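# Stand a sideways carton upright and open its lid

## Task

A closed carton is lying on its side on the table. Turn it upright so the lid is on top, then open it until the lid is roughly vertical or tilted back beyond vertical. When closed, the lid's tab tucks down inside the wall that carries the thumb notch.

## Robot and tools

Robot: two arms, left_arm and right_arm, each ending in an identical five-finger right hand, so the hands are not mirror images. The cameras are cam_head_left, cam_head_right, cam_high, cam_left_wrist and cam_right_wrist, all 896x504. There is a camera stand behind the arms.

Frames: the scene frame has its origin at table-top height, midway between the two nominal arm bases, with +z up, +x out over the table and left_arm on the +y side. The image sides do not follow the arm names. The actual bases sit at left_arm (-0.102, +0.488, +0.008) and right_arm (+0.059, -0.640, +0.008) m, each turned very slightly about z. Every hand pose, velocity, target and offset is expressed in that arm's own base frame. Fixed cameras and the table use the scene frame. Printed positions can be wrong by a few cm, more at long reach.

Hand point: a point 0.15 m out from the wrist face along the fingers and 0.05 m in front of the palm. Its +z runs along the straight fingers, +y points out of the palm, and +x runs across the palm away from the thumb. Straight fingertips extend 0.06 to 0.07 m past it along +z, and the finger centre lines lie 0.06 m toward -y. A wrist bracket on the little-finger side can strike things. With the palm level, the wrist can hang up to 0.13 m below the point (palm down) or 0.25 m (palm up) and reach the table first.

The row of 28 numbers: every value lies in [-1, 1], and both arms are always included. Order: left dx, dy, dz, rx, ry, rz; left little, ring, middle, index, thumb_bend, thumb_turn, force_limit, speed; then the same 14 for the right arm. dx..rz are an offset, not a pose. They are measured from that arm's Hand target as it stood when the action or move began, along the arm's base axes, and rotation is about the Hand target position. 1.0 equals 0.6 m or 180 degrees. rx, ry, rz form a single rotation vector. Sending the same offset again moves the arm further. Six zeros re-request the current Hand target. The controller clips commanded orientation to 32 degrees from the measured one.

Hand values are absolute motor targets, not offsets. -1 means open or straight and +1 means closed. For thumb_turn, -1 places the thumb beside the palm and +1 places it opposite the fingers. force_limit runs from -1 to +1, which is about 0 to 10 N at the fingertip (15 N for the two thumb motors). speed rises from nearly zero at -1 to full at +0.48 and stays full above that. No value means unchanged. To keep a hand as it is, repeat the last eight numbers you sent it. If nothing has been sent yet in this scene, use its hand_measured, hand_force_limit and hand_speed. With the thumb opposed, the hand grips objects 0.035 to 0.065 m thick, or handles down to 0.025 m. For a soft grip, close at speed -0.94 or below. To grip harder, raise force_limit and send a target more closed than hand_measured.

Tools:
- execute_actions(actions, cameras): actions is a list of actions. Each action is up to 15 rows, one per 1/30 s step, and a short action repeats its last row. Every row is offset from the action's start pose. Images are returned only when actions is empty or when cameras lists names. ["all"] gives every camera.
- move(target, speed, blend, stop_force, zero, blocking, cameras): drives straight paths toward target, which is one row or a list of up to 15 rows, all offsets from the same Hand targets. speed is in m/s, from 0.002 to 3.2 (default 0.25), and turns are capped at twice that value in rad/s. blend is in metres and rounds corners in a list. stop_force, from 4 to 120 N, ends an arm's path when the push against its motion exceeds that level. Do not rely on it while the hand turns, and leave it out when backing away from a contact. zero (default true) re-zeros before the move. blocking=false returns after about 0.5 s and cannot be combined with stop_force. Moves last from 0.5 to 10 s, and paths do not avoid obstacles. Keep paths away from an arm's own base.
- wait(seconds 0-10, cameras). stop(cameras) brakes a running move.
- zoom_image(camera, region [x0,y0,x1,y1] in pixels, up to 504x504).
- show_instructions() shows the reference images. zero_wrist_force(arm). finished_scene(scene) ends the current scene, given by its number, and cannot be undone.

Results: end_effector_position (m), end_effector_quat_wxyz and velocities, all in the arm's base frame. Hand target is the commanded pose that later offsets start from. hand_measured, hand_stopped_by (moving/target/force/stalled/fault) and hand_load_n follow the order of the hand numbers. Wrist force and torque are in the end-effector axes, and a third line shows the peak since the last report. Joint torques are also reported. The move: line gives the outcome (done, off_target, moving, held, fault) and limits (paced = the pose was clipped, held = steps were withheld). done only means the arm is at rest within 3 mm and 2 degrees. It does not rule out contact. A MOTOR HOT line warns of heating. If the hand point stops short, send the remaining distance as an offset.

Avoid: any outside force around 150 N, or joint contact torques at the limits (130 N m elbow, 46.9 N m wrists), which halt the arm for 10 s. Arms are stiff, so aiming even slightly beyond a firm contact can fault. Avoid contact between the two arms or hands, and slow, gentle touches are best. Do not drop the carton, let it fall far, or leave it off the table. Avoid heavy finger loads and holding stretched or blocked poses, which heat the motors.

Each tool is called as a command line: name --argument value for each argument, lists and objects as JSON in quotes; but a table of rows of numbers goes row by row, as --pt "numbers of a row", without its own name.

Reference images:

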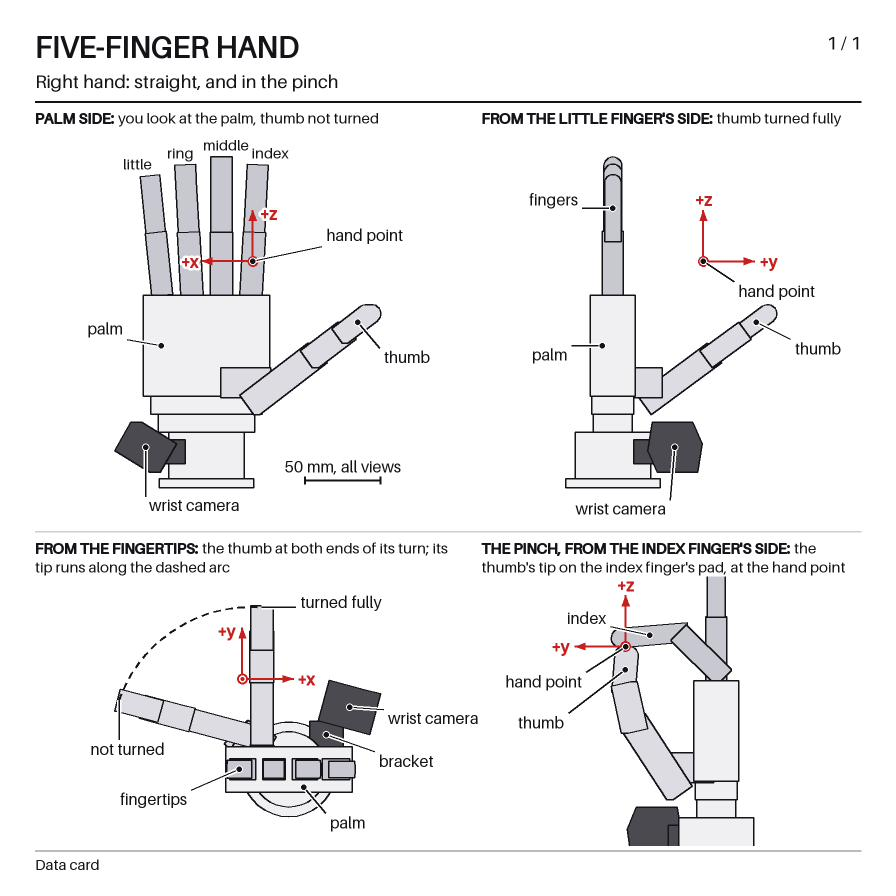

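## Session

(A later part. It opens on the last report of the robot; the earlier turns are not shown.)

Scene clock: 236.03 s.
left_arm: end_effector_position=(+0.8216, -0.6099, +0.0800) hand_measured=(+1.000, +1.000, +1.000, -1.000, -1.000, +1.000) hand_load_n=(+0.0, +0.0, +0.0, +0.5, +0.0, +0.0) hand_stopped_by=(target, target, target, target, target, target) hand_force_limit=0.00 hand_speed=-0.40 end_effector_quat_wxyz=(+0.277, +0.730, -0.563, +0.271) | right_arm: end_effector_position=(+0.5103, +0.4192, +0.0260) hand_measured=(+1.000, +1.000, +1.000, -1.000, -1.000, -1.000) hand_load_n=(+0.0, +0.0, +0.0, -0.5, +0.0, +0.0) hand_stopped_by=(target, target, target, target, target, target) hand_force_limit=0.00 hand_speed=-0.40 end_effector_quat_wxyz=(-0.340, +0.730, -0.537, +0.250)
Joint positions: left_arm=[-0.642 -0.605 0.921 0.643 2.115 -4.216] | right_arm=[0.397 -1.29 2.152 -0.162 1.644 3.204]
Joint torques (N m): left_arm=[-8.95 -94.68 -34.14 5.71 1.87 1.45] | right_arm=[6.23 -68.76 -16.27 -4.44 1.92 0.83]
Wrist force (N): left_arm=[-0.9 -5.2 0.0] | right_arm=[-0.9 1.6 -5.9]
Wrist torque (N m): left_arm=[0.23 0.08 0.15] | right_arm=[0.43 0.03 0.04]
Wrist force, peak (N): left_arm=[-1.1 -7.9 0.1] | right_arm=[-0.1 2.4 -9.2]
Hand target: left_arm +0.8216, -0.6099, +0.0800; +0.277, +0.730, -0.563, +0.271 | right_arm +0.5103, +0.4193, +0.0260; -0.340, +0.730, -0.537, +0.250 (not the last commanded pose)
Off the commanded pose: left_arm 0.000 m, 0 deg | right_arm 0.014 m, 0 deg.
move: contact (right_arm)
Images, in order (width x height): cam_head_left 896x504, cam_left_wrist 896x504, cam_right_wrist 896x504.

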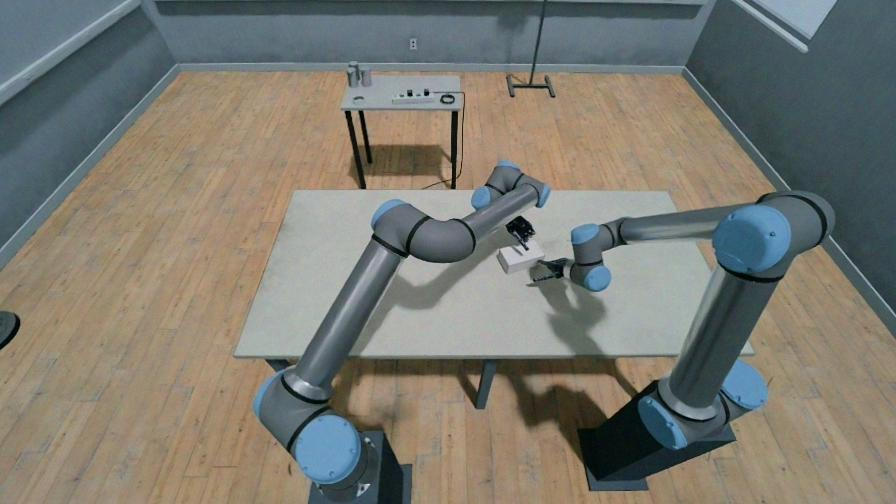

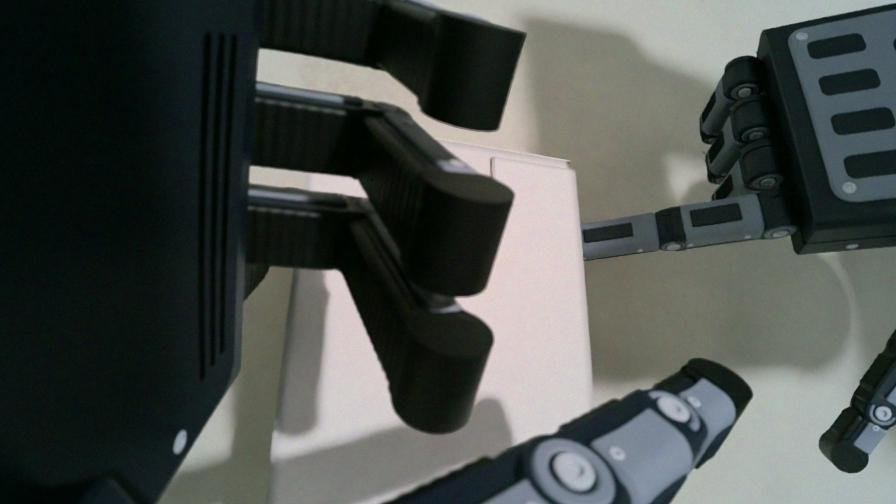

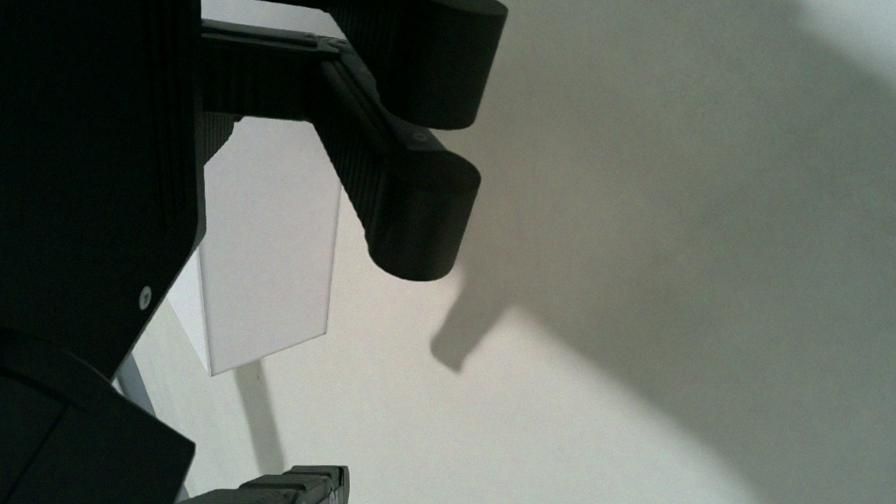

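move --pt "0 0 0.0167 0 0 0 1 1 1 -1 -1 1 0 -0.4 0 0 0.0167 0 0 0 1 1 1 -1 -1 -1 0 -0.4" --speed 0.02 --cameras '["cam_head_left", "cam_left_wrist"]'

zoom_image --camera "cam_head_left" --region '[470, 200, 590, 290]'

Scene clock: 237.83 s.
left_arm: end_effector_position=(+0.8216, -0.6099, +0.0902) hand_measured=(+1.000, +1.000, +1.000, -1.000, -1.000, +1.000) hand_load_n=(+0.0, +0.0, +0.0, +0.5, +0.0, +0.0) hand_stopped_by=(target, target, target, target, target, target) hand_force_limit=0.00 hand_speed=-0.40 end_effector_quat_wxyz=(+0.277, +0.730, -0.563, +0.271) | right_arm: end_effector_position=(+0.5103, +0.4193, +0.0361) hand_measured=(+1.000, +1.000, +1.000, -1.000, -1.000, -1.000) hand_load_n=(+0.0, +0.0, +0.0, -2.5, +0.0, +0.0) hand_stopped_by=(target, target, target, target, target, target) hand_force_limit=0.00 hand_speed=-0.40 end_effector_quat_wxyz=(-0.340, +0.730, -0.537, +0.250)
Joint positions: left_arm=[-0.642 -0.612 0.915 0.656 2.115 -4.216] | right_arm=[0.397 -1.305 2.146 -0.141 1.644 3.204]
Joint torques (N m): left_arm=[-11.4 -110.95 -34.89 1.75 2.05 1.11] | right_arm=[5.98 -36.62 -31.04 -3.08 1.89 0.76]
Wrist force (N): left_arm=[-1.4 -3.6 0.4] | right_arm=[-0.7 2.9 -3.2]
Wrist torque (N m): left_arm=[0.10 0.10 0.12] | right_arm=[0.16 0.06 0.04]
Wrist force, peak (N): left_arm=[-1.0 -5.7 0.1] | right_arm=[-0.7 1.8 -6.0]
Hand target: left_arm +0.8216, -0.6099, +0.0900; +0.277, +0.730, -0.563, +0.271 | right_arm +0.5103, +0.4193, +0.0360; -0.340, +0.730, -0.537, +0.250
Off the commanded pose: left_arm 0.000 m, 0 deg | right_arm 0.000 m, 0 deg.
move: done
Images, in order (width x height): cam_head_left 896x504, cam_left_wrist 896x504.

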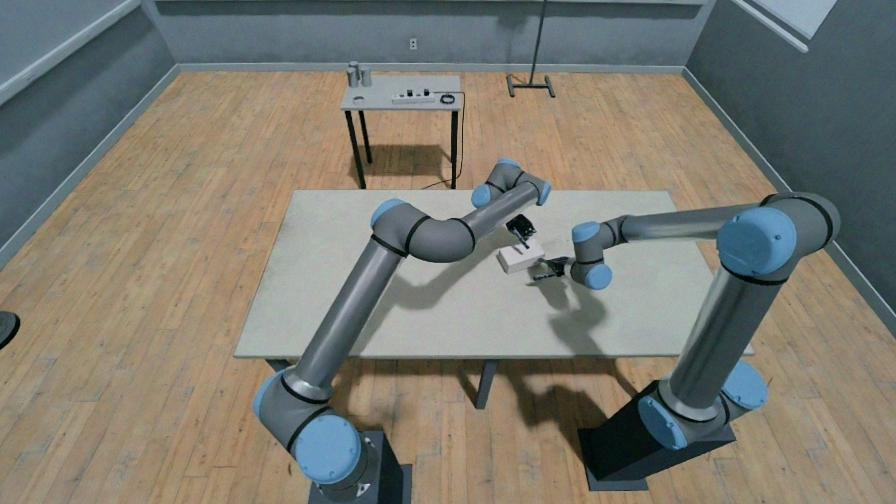

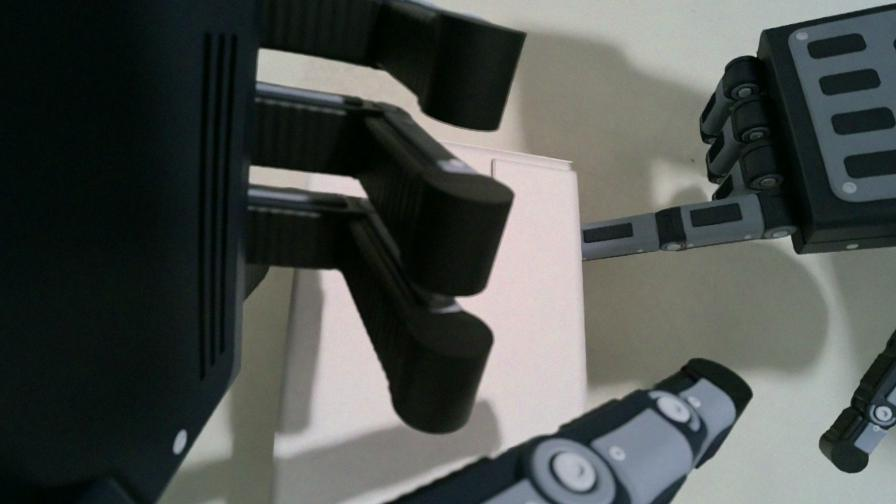

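Scaled by 4.200 from the camera's 896x504 image, which has a finer 1280x720 frame.

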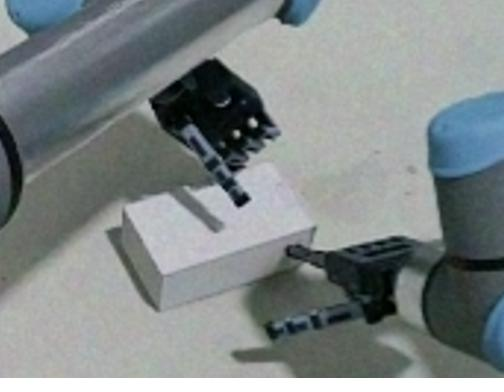

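move --pt "-0.0129 0.0396 0.0883 0 0 0 1 1 1 -1 -1 1 0 -0.4 -0.0118 0.0400 0.0883 0 0 0 1 1 1 -1 -1 -1 0 -0.4" --speed 0.04 --cameras '["cam_head_left", "cam_left_wrist", "cam_right_wrist"]'

zoom_image --camera "cam_head_left" --region '[470, 180, 590, 290]'

Scene clock: 243.17 s.
left_arm: end_effector_position=(+0.8138, -0.5860, +0.1431) hand_measured=(+1.000, +1.000, +1.000, -1.000, -1.000, +1.000) hand_load_n=(-0.5, +0.0, +0.0, +1.0, +0.0, +0.0) hand_stopped_by=(target, target, target, target, target, target) hand_force_limit=0.00 hand_speed=-0.40 end_effector_quat_wxyz=(+0.277, +0.730, -0.563, +0.271) | right_arm: end_effector_position=(+0.5032, +0.4433, +0.0892) hand_measured=(+1.000, +1.000, +1.000, -1.000, -1.000, -1.000) hand_load_n=(+0.0, +0.0, +0.0, -4.0, +0.0, +0.0) hand_stopped_by=(target, target, target, target, target, target) hand_force_limit=0.00 hand_speed=-0.40 end_effector_quat_wxyz=(-0.341, +0.730, -0.537, +0.250)
Joint positions: left_arm=[-0.626 -0.675 0.94 0.702 2.124 -4.201] | right_arm=[0.45 -1.359 2.089 -0.027 1.684 3.238]
Joint torques (N m): left_arm=[-7.78 -89.85 -34 1.05 4.77 -0.12] | right_arm=[-16.24 -33.88 -21.37 -4.91 -1.58 -0.81]
Wrist force (N): left_arm=[-1.4 -5.5 0.3] | right_arm=[-0.4 4.4 -4.3]
Wrist torque (N m): left_arm=[0.22 0.10 -0.02] | right_arm=[0.22 -0.01 -0.08]
Wrist force, peak (N): left_arm=[-1.4 -5.5 0.3] | right_arm=[-0.4 4.4 -4.3]
Hand target: left_arm +0.8138, -0.5862, +0.1430; +0.277, +0.730, -0.563, +0.271 | right_arm +0.5032, +0.4433, +0.0890; -0.340, +0.730, -0.537, +0.250
Off the commanded pose: left_arm 0.000 m, 0 deg | right_arm 0.000 m, 0 deg.
move: done
Images, in order (width x height): cam_head_left 896x504, cam_left_wrist 896x504, cam_right_wrist 896x504.

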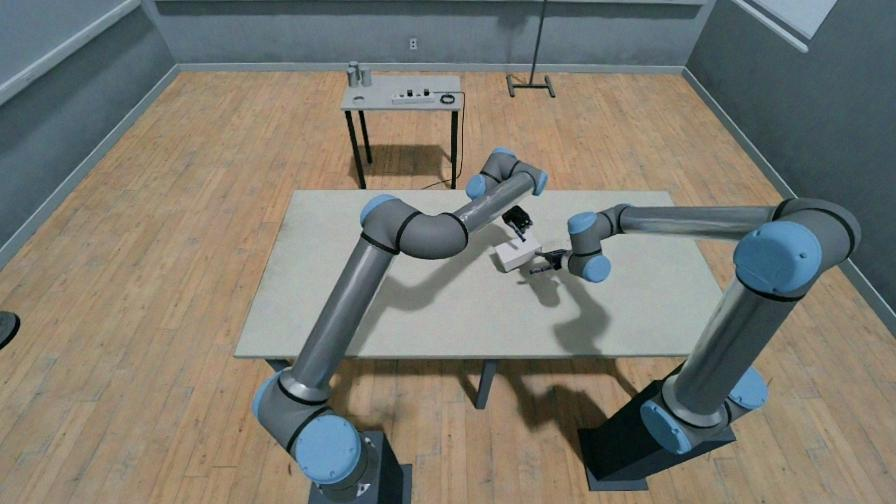

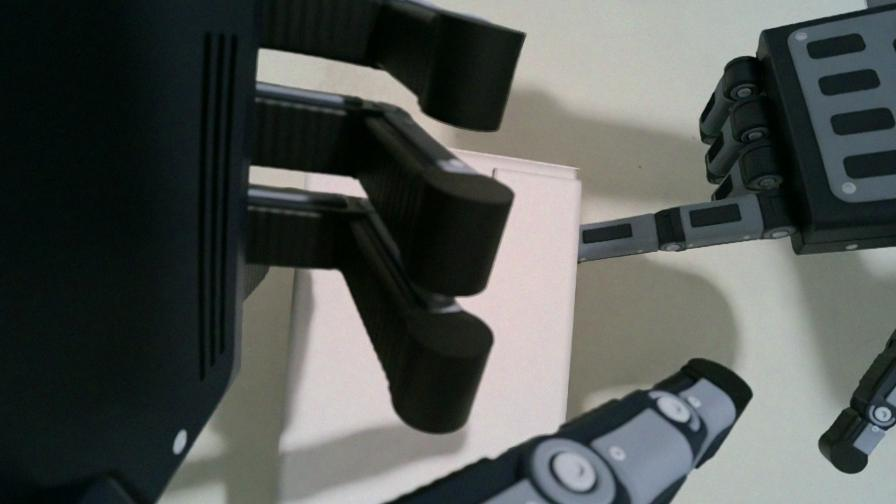

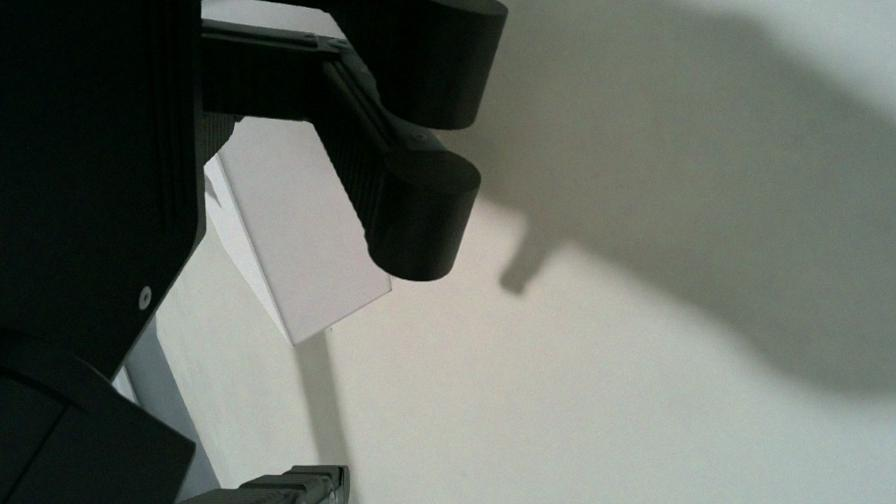

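Scaled by 4.200 from the camera's 896x504 image, which has a finer 1280x720 frame.

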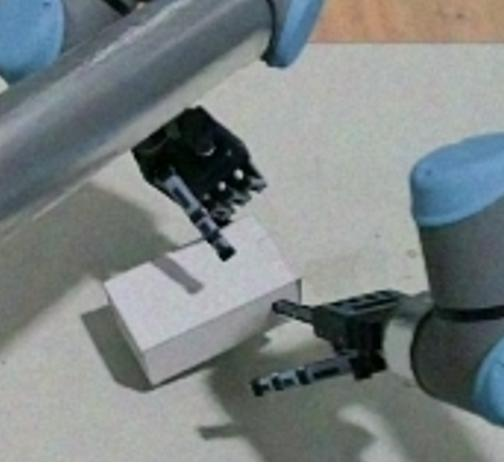

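move --pt "-0.0190 0.0587 0.0667 0 0 0 1 1 1 -1 -1 1 0 -0.4 -0.0183 0.0589 0.0667 0 0 0 1 1 1 -1 -1 -1 0 -0.4" --speed 0.04 --cameras '["cam_head_left", "cam_left_wrist", "cam_right_wrist"]'

zoom_image --camera "cam_head_left" --region '[470, 180, 590, 290]'

Scene clock: 246.70 s.
left_arm: end_effector_position=(+0.8023, -0.5508, +0.1831) hand_measured=(+1.000, +1.000, +1.000, -1.000, -1.000, +1.000) hand_load_n=(+0.0, +0.0, +0.0, +0.5, +0.0, +0.5) hand_stopped_by=(target, target, target, target, target, target) hand_force_limit=0.00 hand_speed=-0.40 end_effector_quat_wxyz=(+0.277, +0.730, -0.563, +0.271) | right_arm: end_effector_position=(+0.4922, +0.4787, +0.1292) hand_measured=(+1.000, +1.000, +1.000, -1.000, -1.000, -1.000) hand_load_n=(+0.0, +0.0, +0.0, -3.5, +0.0, +0.0) hand_stopped_by=(target, target, target, target, target, target) hand_force_limit=0.00 hand_speed=-0.40 end_effector_quat_wxyz=(-0.340, +0.730, -0.537, +0.250)
Joint positions: left_arm=[-0.602 -0.742 0.993 0.729 2.138 -4.177] | right_arm=[0.525 -1.376 2.021 0.065 1.741 3.287]
Joint torques (N m): left_arm=[-10.41 -88.58 -43.43 2.2 4.2 -0.37] | right_arm=[-16.85 -53.31 -24.6 -4.79 -2.13 -0.69]
Wrist force (N): left_arm=[-1.0 -5.5 0.4] | right_arm=[-0.3 3.8 -4.1]
Wrist torque (N m): left_arm=[0.22 0.03 0.02] | right_arm=[0.13 -0.03 -0.08]
Wrist force, peak (N): left_arm=[-1.1 -5.7 0.3] | right_arm=[-0.2 4.3 -4.6]
Hand target: left_arm +0.8024, -0.5510, +0.1830; +0.277, +0.730, -0.563, +0.271 | right_arm +0.4922, +0.4786, +0.1290; -0.340, +0.730, -0.537, +0.250
Off the commanded pose: left_arm 0.000 m, 0 deg | right_arm 0.000 m, 0 deg.
move: done
Images, in order (width x height): cam_head_left 896x504, cam_left_wrist 896x504, cam_right_wrist 896x504.

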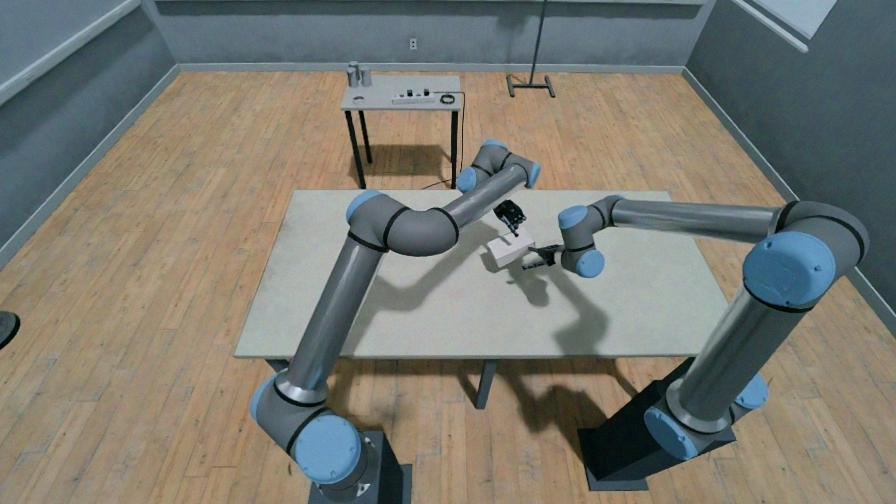

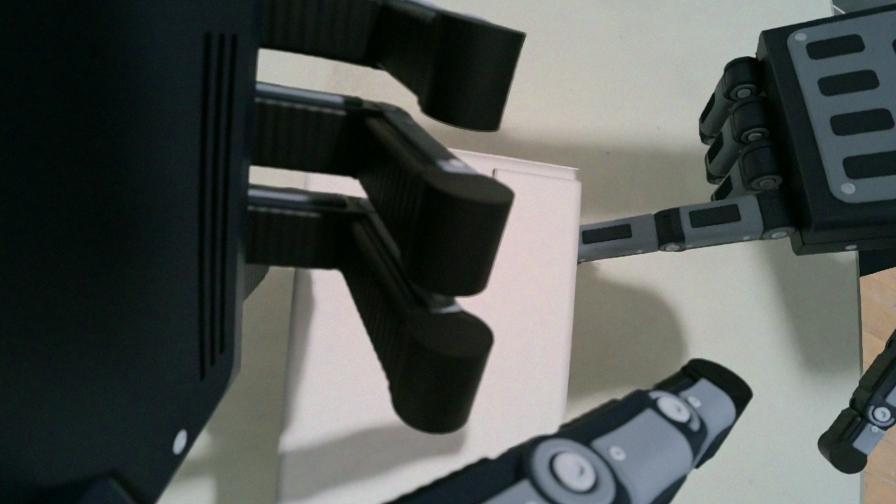

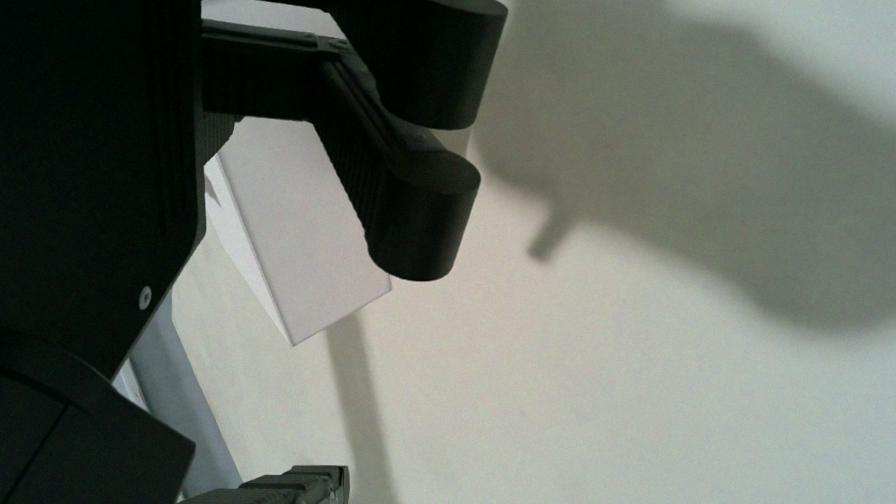

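Scaled by 4.200 from the camera's 896x504 image, which has a finer 1280x720 frame.

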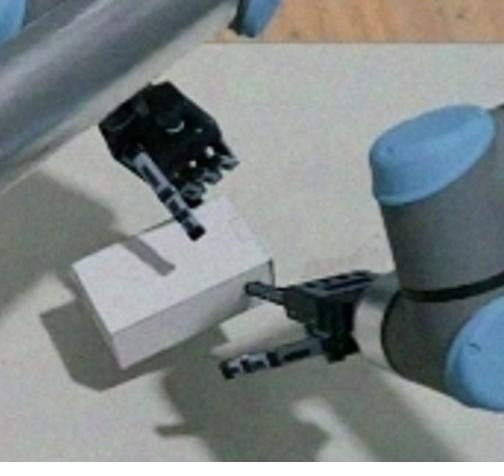

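move --pt "-0.0039 0.0120 0.01825 -0.05285 -0.01713 0 1 1 1 -1 -1 1 0 -0.4 0.0006 -0.0020 0.0335 -0.05304 -0.01652 0 1 1 1 -1 -1 -1 0 -0.4" --pt "-0.0069 0.0214 0.0345 -0.1057 -0.03427 0 1 1 1 -1 -1 1 0 -0.4 0.00125 -0.0040 0.0674 -0.10609 -0.03304 0 1 1 1 -1 -1 -1 0 -0.4" --pt "-0.0090 0.0278 0.0493 -0.15855 -0.0514 0 1 1 1 -1 -1 1 0 -0.4 0.0018 -0.0059 0.1017 -0.15913 -0.04957 0 1 1 1 -1 -1 -1 0 -0.4" --speed 0.04 --blend 0.002 --cameras '["cam_head_left", "cam_left_wrist", "cam_right_wrist"]'

zoom_image --camera "cam_head_left" --region '[460, 170, 590, 290]'

Scene clock: 271.57 s.
left_arm: end_effector_position=(+0.7970, -0.5342, +0.2126) hand_measured=(+1.000, +1.000, +1.000, -1.000, -1.000, +1.000) hand_load_n=(+0.0, +0.0, +0.5, +1.0, +0.0, +0.0) hand_stopped_by=(target, target, target, target, target, target) hand_force_limit=0.00 hand_speed=-0.40 end_effector_quat_wxyz=(+0.402, +0.615, -0.499, +0.459) end_effector_velocity=(+0.000, +0.000, +0.002) end_effector_angular_velocity=(+0.002, +0.000, +0.000) | right_arm: end_effector_position=(+0.4933, +0.4751, +0.1900) hand_measured=(+1.000, +1.000, +1.000, -1.000, -1.000, -1.000) hand_load_n=(+0.0, +0.0, +0.0, -4.0, +0.0, +0.0) hand_stopped_by=(target, target, target, target, target, target) hand_force_limit=0.00 hand_speed=-0.40 end_effector_quat_wxyz=(-0.190, +0.770, -0.431, +0.431)
Joint positions: left_arm=[-0.531 -0.916 1.363 -0.057 2.403 -4.455] | right_arm=[0.721 -1.309 1.846 0.237 2.221 3.03]
Joint velocities: left_arm=[0 -0.001 -0.003 0.006 -0.001 0.003] | right_arm=[within noise]
Joint torques (N m): left_arm=[-5.96 -87.26 -41.68 4.44 1.4 2.26] | right_arm=[-12.11 -61.6 -27.68 0.51 -1.91 2.11]
Wrist force (N): left_arm=[-1.4 -6.7 0.1] | right_arm=[-1.4 4.6 -5.4]
Wrist torque (N m): left_arm=[0.15 0.08 0.13] | right_arm=[0.19 0.14 -0.05]
Wrist force, peak (N): left_arm=[-1.4 -6.7 0.1] | right_arm=[-1.4 4.6 -5.4]
Hand target: left_arm +0.7970, -0.5343, +0.2126; +0.402, +0.615, -0.499, +0.459 | right_arm +0.4933, +0.4751, +0.1900; -0.190, +0.770, -0.431, +0.431
Off the commanded pose: left_arm 0.000 m, 0 deg | right_arm 0.000 m, 0 deg.
move: done
Images, in order (width x height): cam_head_left 896x504, cam_left_wrist 896x504, cam_right_wrist 896x504.

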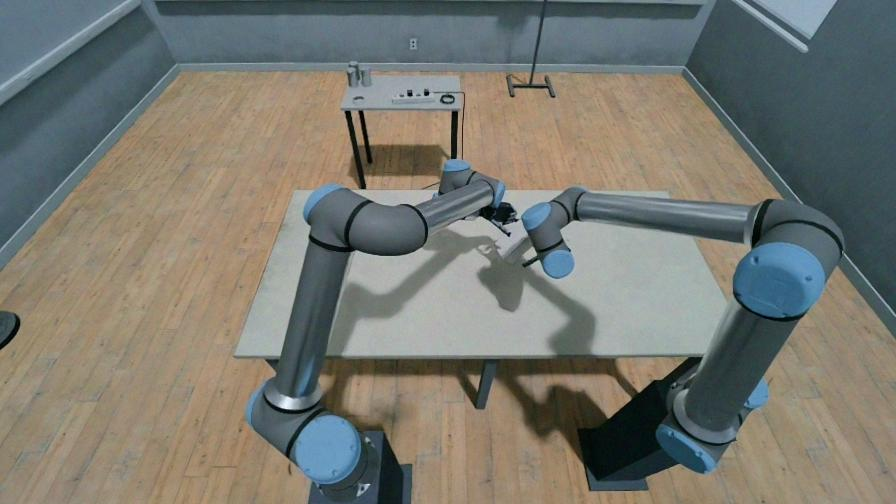

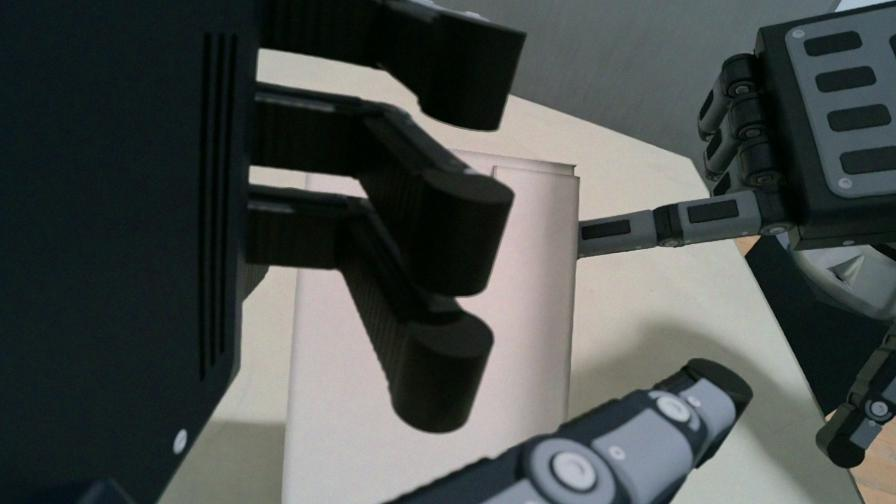

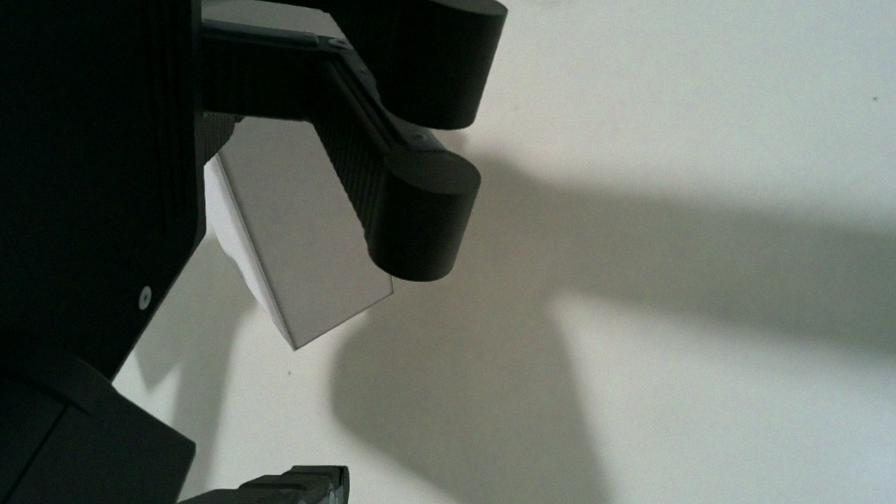

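Scaled by 3.877 from the camera's 896x504 image, which has a finer 1280x720 frame.

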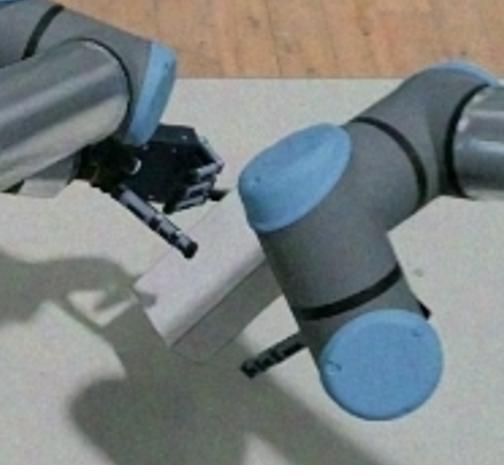

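execute_actions --actions '[]'

Scene clock: 278.13 s.
left_arm: end_effector_position=(+0.7970, -0.5343, +0.2126) hand_measured=(+1.000, +1.000, +1.000, -1.000, -1.000, +1.000) hand_load_n=(+0.0, +0.0, +0.5, +1.0, +0.0, +0.5) hand_stopped_by=(target, target, target, target, target, target) hand_force_limit=0.00 hand_speed=-0.40 end_effector_quat_wxyz=(+0.402, +0.615, -0.499, +0.459) | right_arm: end_effector_position=(+0.4933, +0.4751, +0.1900) hand_measured=(+1.000, +1.000, +1.000, -1.000, -1.000, -1.000) hand_load_n=(+0.0, +0.0, +0.0, -4.0, +0.0, +0.0) hand_stopped_by=(target, target, target, target, target, target) hand_force_limit=0.00 hand_speed=-0.40 end_effector_quat_wxyz=(-0.190, +0.770, -0.431, +0.431)
Joint positions: left_arm=[-0.531 -0.916 1.363 -0.057 2.403 -4.455] | right_arm=[0.72 -1.309 1.846 0.236 2.22 3.03]
Joint velocities: within noise
Joint torques (N m): left_arm=[-11.87 -77.18 -41.72 5.26 -1.06 1.85] | right_arm=[-16.35 -77.86 -25.3 -4.13 -1.79 2.2]
Wrist force (N): left_arm=[-1.2 -5.8 -0.2] | right_arm=[-1.4 3.6 -4.9]
Wrist torque (N m): left_arm=[0.17 0.06 0.15] | right_arm=[0.08 0.12 -0.08]
Wrist force, peak (N): left_arm=[-1.3 -6.7 0.1] | right_arm=[-1.3 4.5 -5.3]
Hand target: left_arm +0.7970, -0.5343, +0.2126; +0.402, +0.615, -0.499, +0.459 | right_arm +0.4933, +0.4751, +0.1900; -0.190, +0.770, -0.431, +0.431
Off the commanded pose: left_arm 0.000 m, 0 deg | right_arm 0.000 m, 0 deg.

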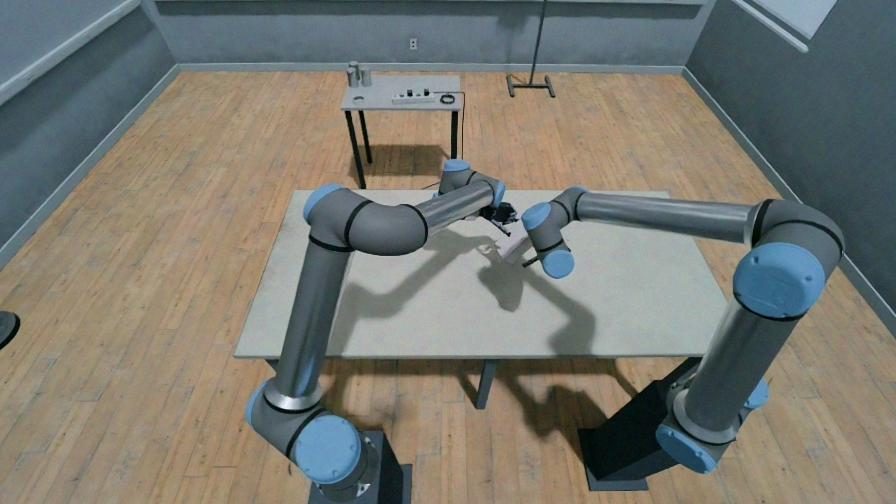

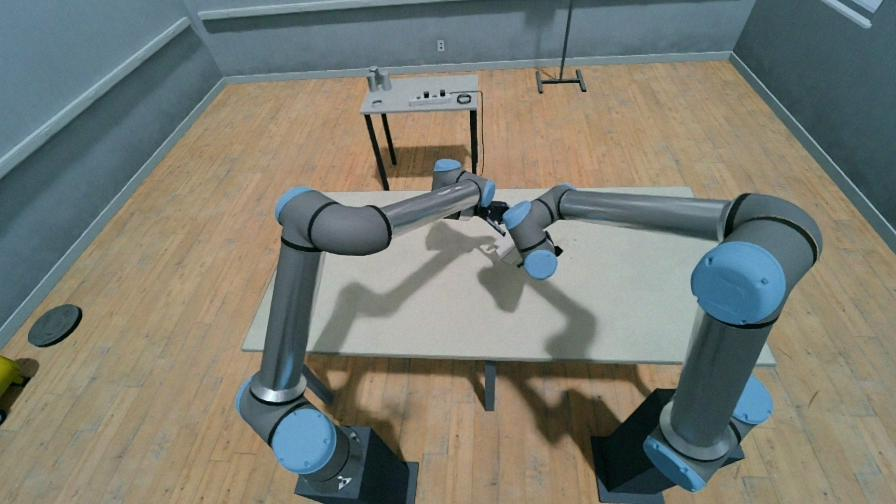

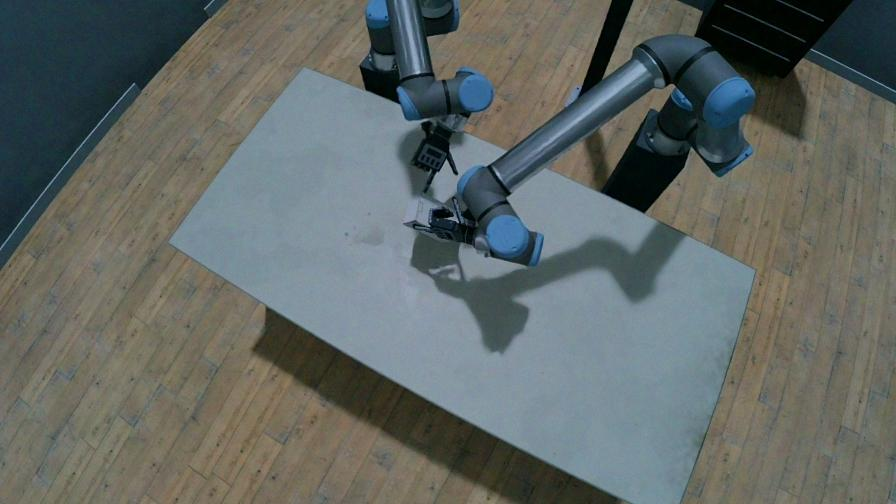

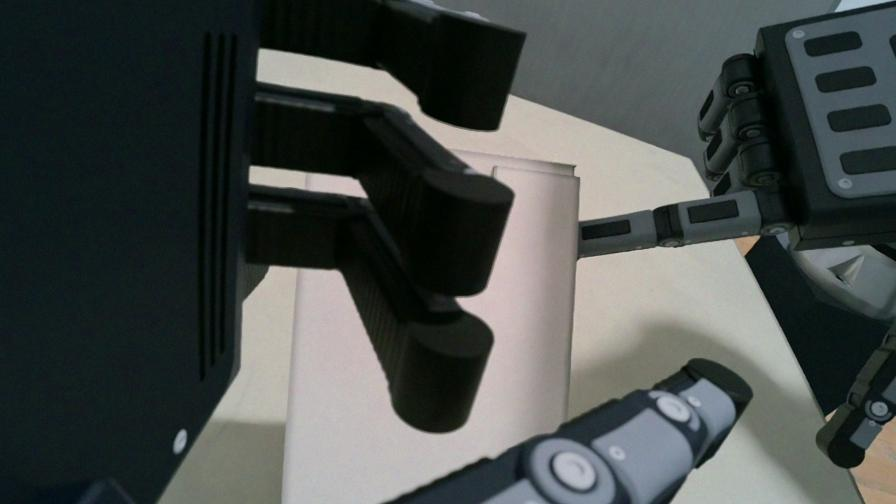

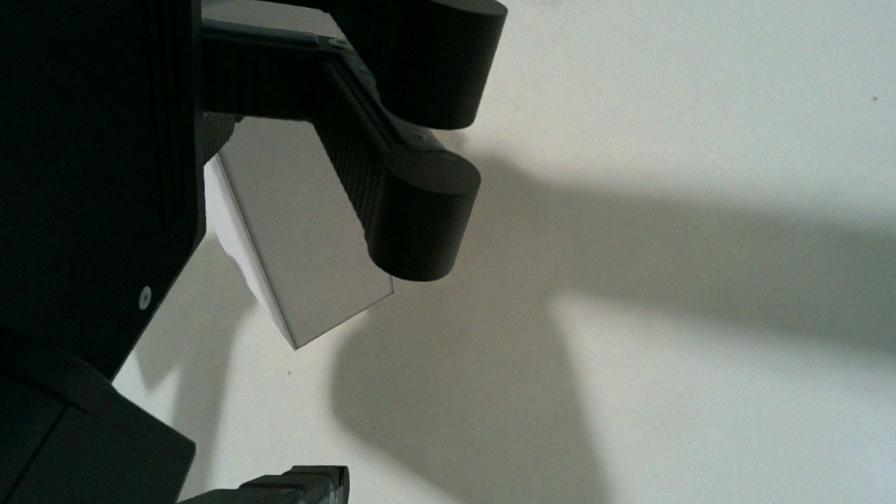

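move --pt "-0.001055 0.003253 -0.019398 -0.05285 -0.01713 0 1 1 1 -1 -1 1 0 -0.4 0.000524 -0.001682 0.001233 -0.05304 -0.01652 0 1 1 1 -1 -1 -1 0 -0.4" --pt "-0.001055 0.003253 -0.039095 -0.1057 -0.03427 0 1 1 1 -1 -1 1 0 -0.4 0.000976 -0.003133 0.002753 -0.10609 -0.03304 0 1 1 1 -1 -1 -1 0 -0.4" --speed 0.04 --blend 0.002 --cameras '["cam_high","cam_left_wrist"]'

Scene clock: 290.80 s.
left_arm: end_effector_position=(+0.7963, -0.5323, +0.1889) hand_measured=(+1.000, +1.000, +1.000, -1.000, -1.000, +1.000) hand_load_n=(+0.0, +0.0, +0.0, +1.0, +0.0, +0.0) hand_stopped_by=(target, target, target, target, target, target) hand_force_limit=0.00 hand_speed=-0.40 end_effector_quat_wxyz=(+0.471, +0.515, -0.438, +0.567) | right_arm: end_effector_position=(+0.4939, +0.4733, +0.1916) hand_measured=(+1.000, +1.000, +1.000, -1.000, -1.000, -1.000) hand_load_n=(+0.0, +0.0, +0.0, -4.5, +0.0, +0.0) hand_stopped_by=(target, target, target, target, target, target) hand_force_limit=0.00 hand_speed=-0.40 end_effector_quat_wxyz=(-0.082, +0.767, -0.343, +0.536)
Joint positions: left_arm=[-0.514 -0.929 1.6 -0.807 2.449 -4.806] | right_arm=[0.816 -1.21 1.79 0.192 2.507 2.807]
Joint torques (N m): left_arm=[6.6 -88.85 -39 2.52 -0.19 2.15] | right_arm=[-8.26 -81.58 -36.35 1.19 -1.59 1.97]
Wrist force (N): left_arm=[-1.1 -7.8 -0.1] | right_arm=[-1.5 4.8 -6.1]
Wrist torque (N m): left_arm=[0.07 0.01 0.12] | right_arm=[0.15 0.15 -0.10]
Wrist force, peak (N): left_arm=[-1.1 -7.8 -0.1] | right_arm=[-1.7 4.9 -6.2]
Hand target: left_arm +0.7964, -0.5323, +0.1891; +0.471, +0.515, -0.438, +0.567 | right_arm +0.4939, +0.4732, +0.1916; -0.082, +0.767, -0.343, +0.535
Off the commanded pose: left_arm 0.000 m, 0 deg | right_arm 0.000 m, 0 deg.
move: done
Images, in order (width x height): cam_high 896x504, cam_left_wrist 896x504.

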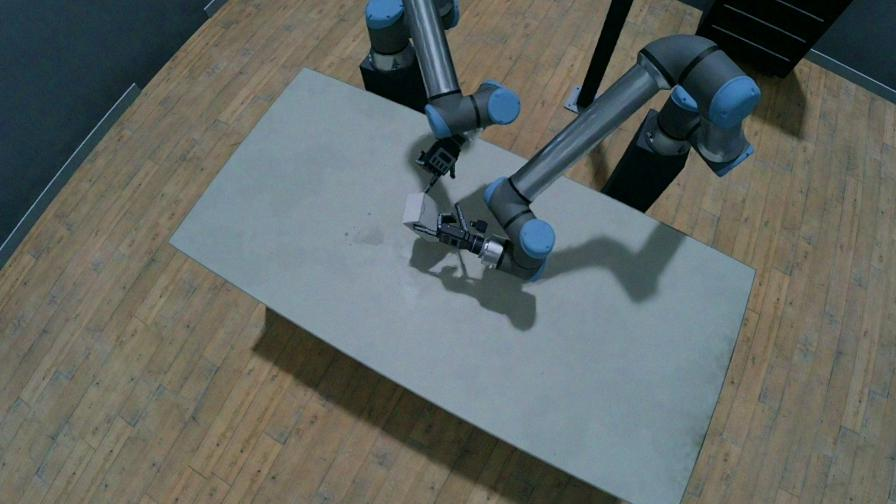

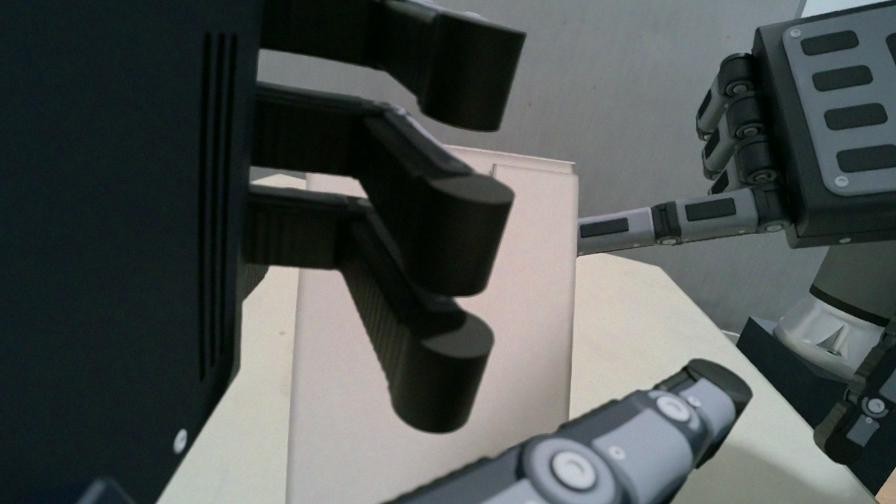

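move --target '[0.00139,-0.004288,-0.023189,-0.06342,-0.02056,0,1,1,1,-1,-1,1,0,-0.4,0.000429,-0.001377,0.002138,-0.06365,-0.01983,0,1,1,1,-1,-1,-1,0,-0.4]' --speed 0.04 --cameras '["cam_high","cam_left_wrist","cam_head_left"]'

zoom_image --camera "cam_head_left" --region '[430, 130, 610, 300]'

zoom_image --camera "cam_high" --region '[360, 130, 560, 300]'

Scene clock: 295.40 s.
left_arm: end_effector_position=(+0.7972, -0.5349, +0.1749) hand_measured=(+1.000, +1.000, +1.000, -1.000, -1.000, +1.000) hand_load_n=(+0.0, +0.0, +0.0, +1.0, +0.0, +0.0) hand_stopped_by=(target, target, target, target, target, target) hand_force_limit=0.00 hand_speed=-0.40 end_effector_quat_wxyz=(+0.505, +0.447, -0.394, +0.624) | right_arm: end_effector_position=(+0.4941, +0.4725, +0.1929) hand_measured=(+1.000, +1.000, +1.000, -1.000, -1.000, -1.000) hand_load_n=(+0.0, +0.0, +0.0, -4.5, +0.0, +0.0) hand_stopped_by=(target, target, target, target, target, target) hand_force_limit=0.00 hand_speed=-0.40 end_effector_quat_wxyz=(-0.015, +0.755, -0.285, +0.591)
Joint positions: left_arm=[-0.52 -0.88 1.693 -1.258 2.403 -5.01] | right_arm=[0.857 -1.161 1.775 0.095 2.66 2.608]
Joint torques (N m): left_arm=[-12.83 -104.67 -35.44 1.03 2.45 2.07] | right_arm=[-6.46 -81.94 -35.88 4.78 -1.73 2.15]
Wrist force (N): left_arm=[-0.9 -7.2 -0.5] | right_arm=[-1.6 4.3 -5.6]
Wrist torque (N m): left_arm=[0.00 0.01 0.13] | right_arm=[0.11 0.18 -0.15]
Wrist force, peak (N): left_arm=[-1.4 -7.6 -0.2] | right_arm=[-1.5 4.5 -6.3]
Hand target: left_arm +0.7972, -0.5349, +0.1752; +0.505, +0.447, -0.394, +0.624 | right_arm +0.4941, +0.4723, +0.1929; -0.015, +0.755, -0.285, +0.591
Off the commanded pose: left_arm 0.000 m, 0 deg | right_arm 0.000 m, 0 deg.
move: done
Images, in order (width x height): cam_head_left 896x504, cam_high 896x504, cam_left_wrist 896x504.

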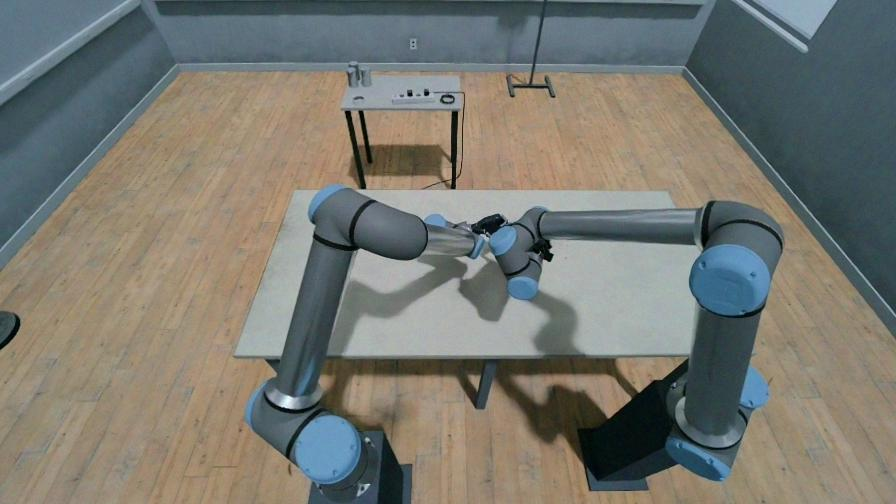

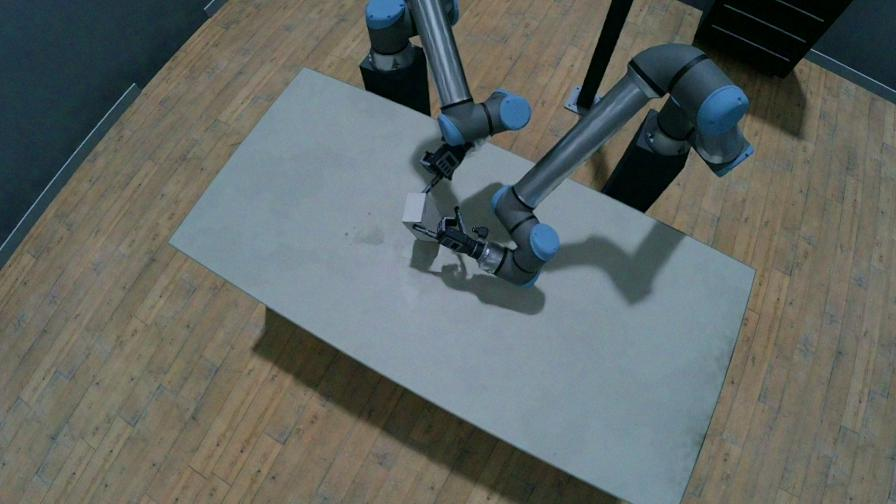

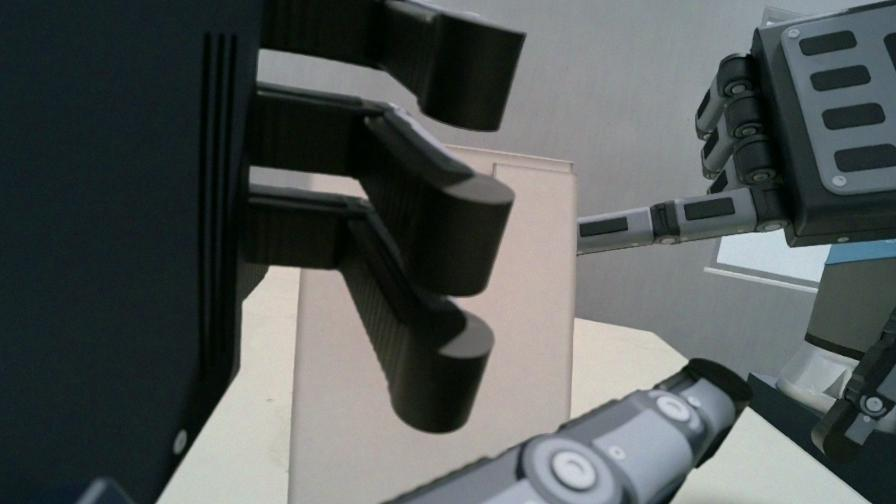

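Scaled by 2.800 from the camera's 896x504 image, which has a finer 1280x720 frame.

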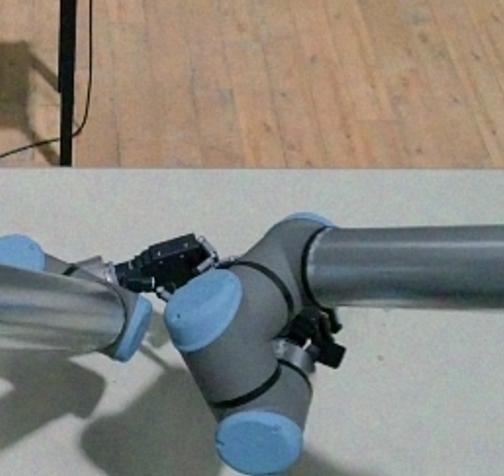

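Scaled by 2.520 from the camera's 896x504 image, which has a finer 1280x720 frame.

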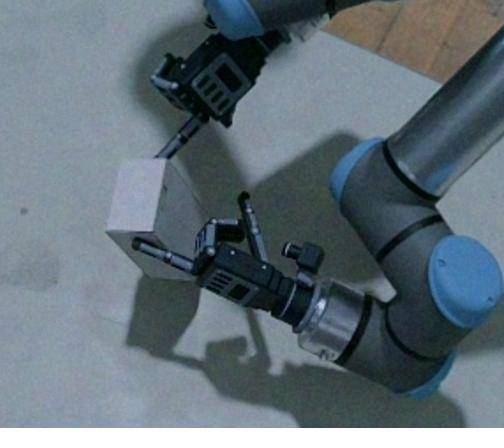

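move --target '[0,0,0,0,0,0,1,1,1,-1,-1,1,0,-0.4,-0.001114,-0.000347,0,0,0,0,1,1,1,-1,-1,-1,0,-0.4]' --speed 0.01

Scene clock: 298.03 s.
left_arm: end_effector_position=(+0.7972, -0.5349, +0.1752) hand_measured=(+1.000, +1.000, +1.000, -1.000, -1.000, +1.000) hand_load_n=(+0.0, +0.0, +0.5, +0.5, -0.5, +0.5) hand_stopped_by=(target, target, target, target, target, target) hand_force_limit=0.00 hand_speed=-0.40 end_effector_quat_wxyz=(+0.505, +0.447, -0.394, +0.624) | right_arm: end_effector_position=(+0.4935, +0.4721, +0.1929) hand_measured=(+1.000, +1.000, +1.000, -1.000, -1.000, -1.000) hand_load_n=(+0.0, +0.0, +0.0, -1.5, +0.0, +0.0) hand_stopped_by=(target, target, target, target, target, target) hand_force_limit=0.00 hand_speed=-0.40 end_effector_quat_wxyz=(-0.015, +0.755, -0.285, +0.591)
Joint positions: left_arm=[-0.52 -0.88 1.693 -1.258 2.404 -5.01] | right_arm=[0.858 -1.162 1.776 0.096 2.66 2.609]
Joint torques (N m): left_arm=[-1.88 -107.31 -36.4 0.82 3.25 1.96] | right_arm=[14.22 -86.24 -22.02 5.78 3.66 1.73]
Wrist force (N): left_arm=[-1.1 -2.8 -0.1] | right_arm=[-1.7 1.4 -2.3]
Wrist torque (N m): left_arm=[-0.18 0.01 0.13] | right_arm=[0.02 0.24 -0.24]
Wrist force, peak (N): left_arm=[-1.5 -7.0 -0.4] | right_arm=[-2.0 4.4 -5.3]
Hand target: left_arm +0.7972, -0.5349, +0.1752; +0.505, +0.447, -0.394, +0.624 | right_arm +0.4935, +0.4721, +0.1929; -0.015, +0.755, -0.285, +0.591
Off the commanded pose: left_arm 0.000 m, 0 deg | right_arm 0.000 m, 0 deg.
move: done


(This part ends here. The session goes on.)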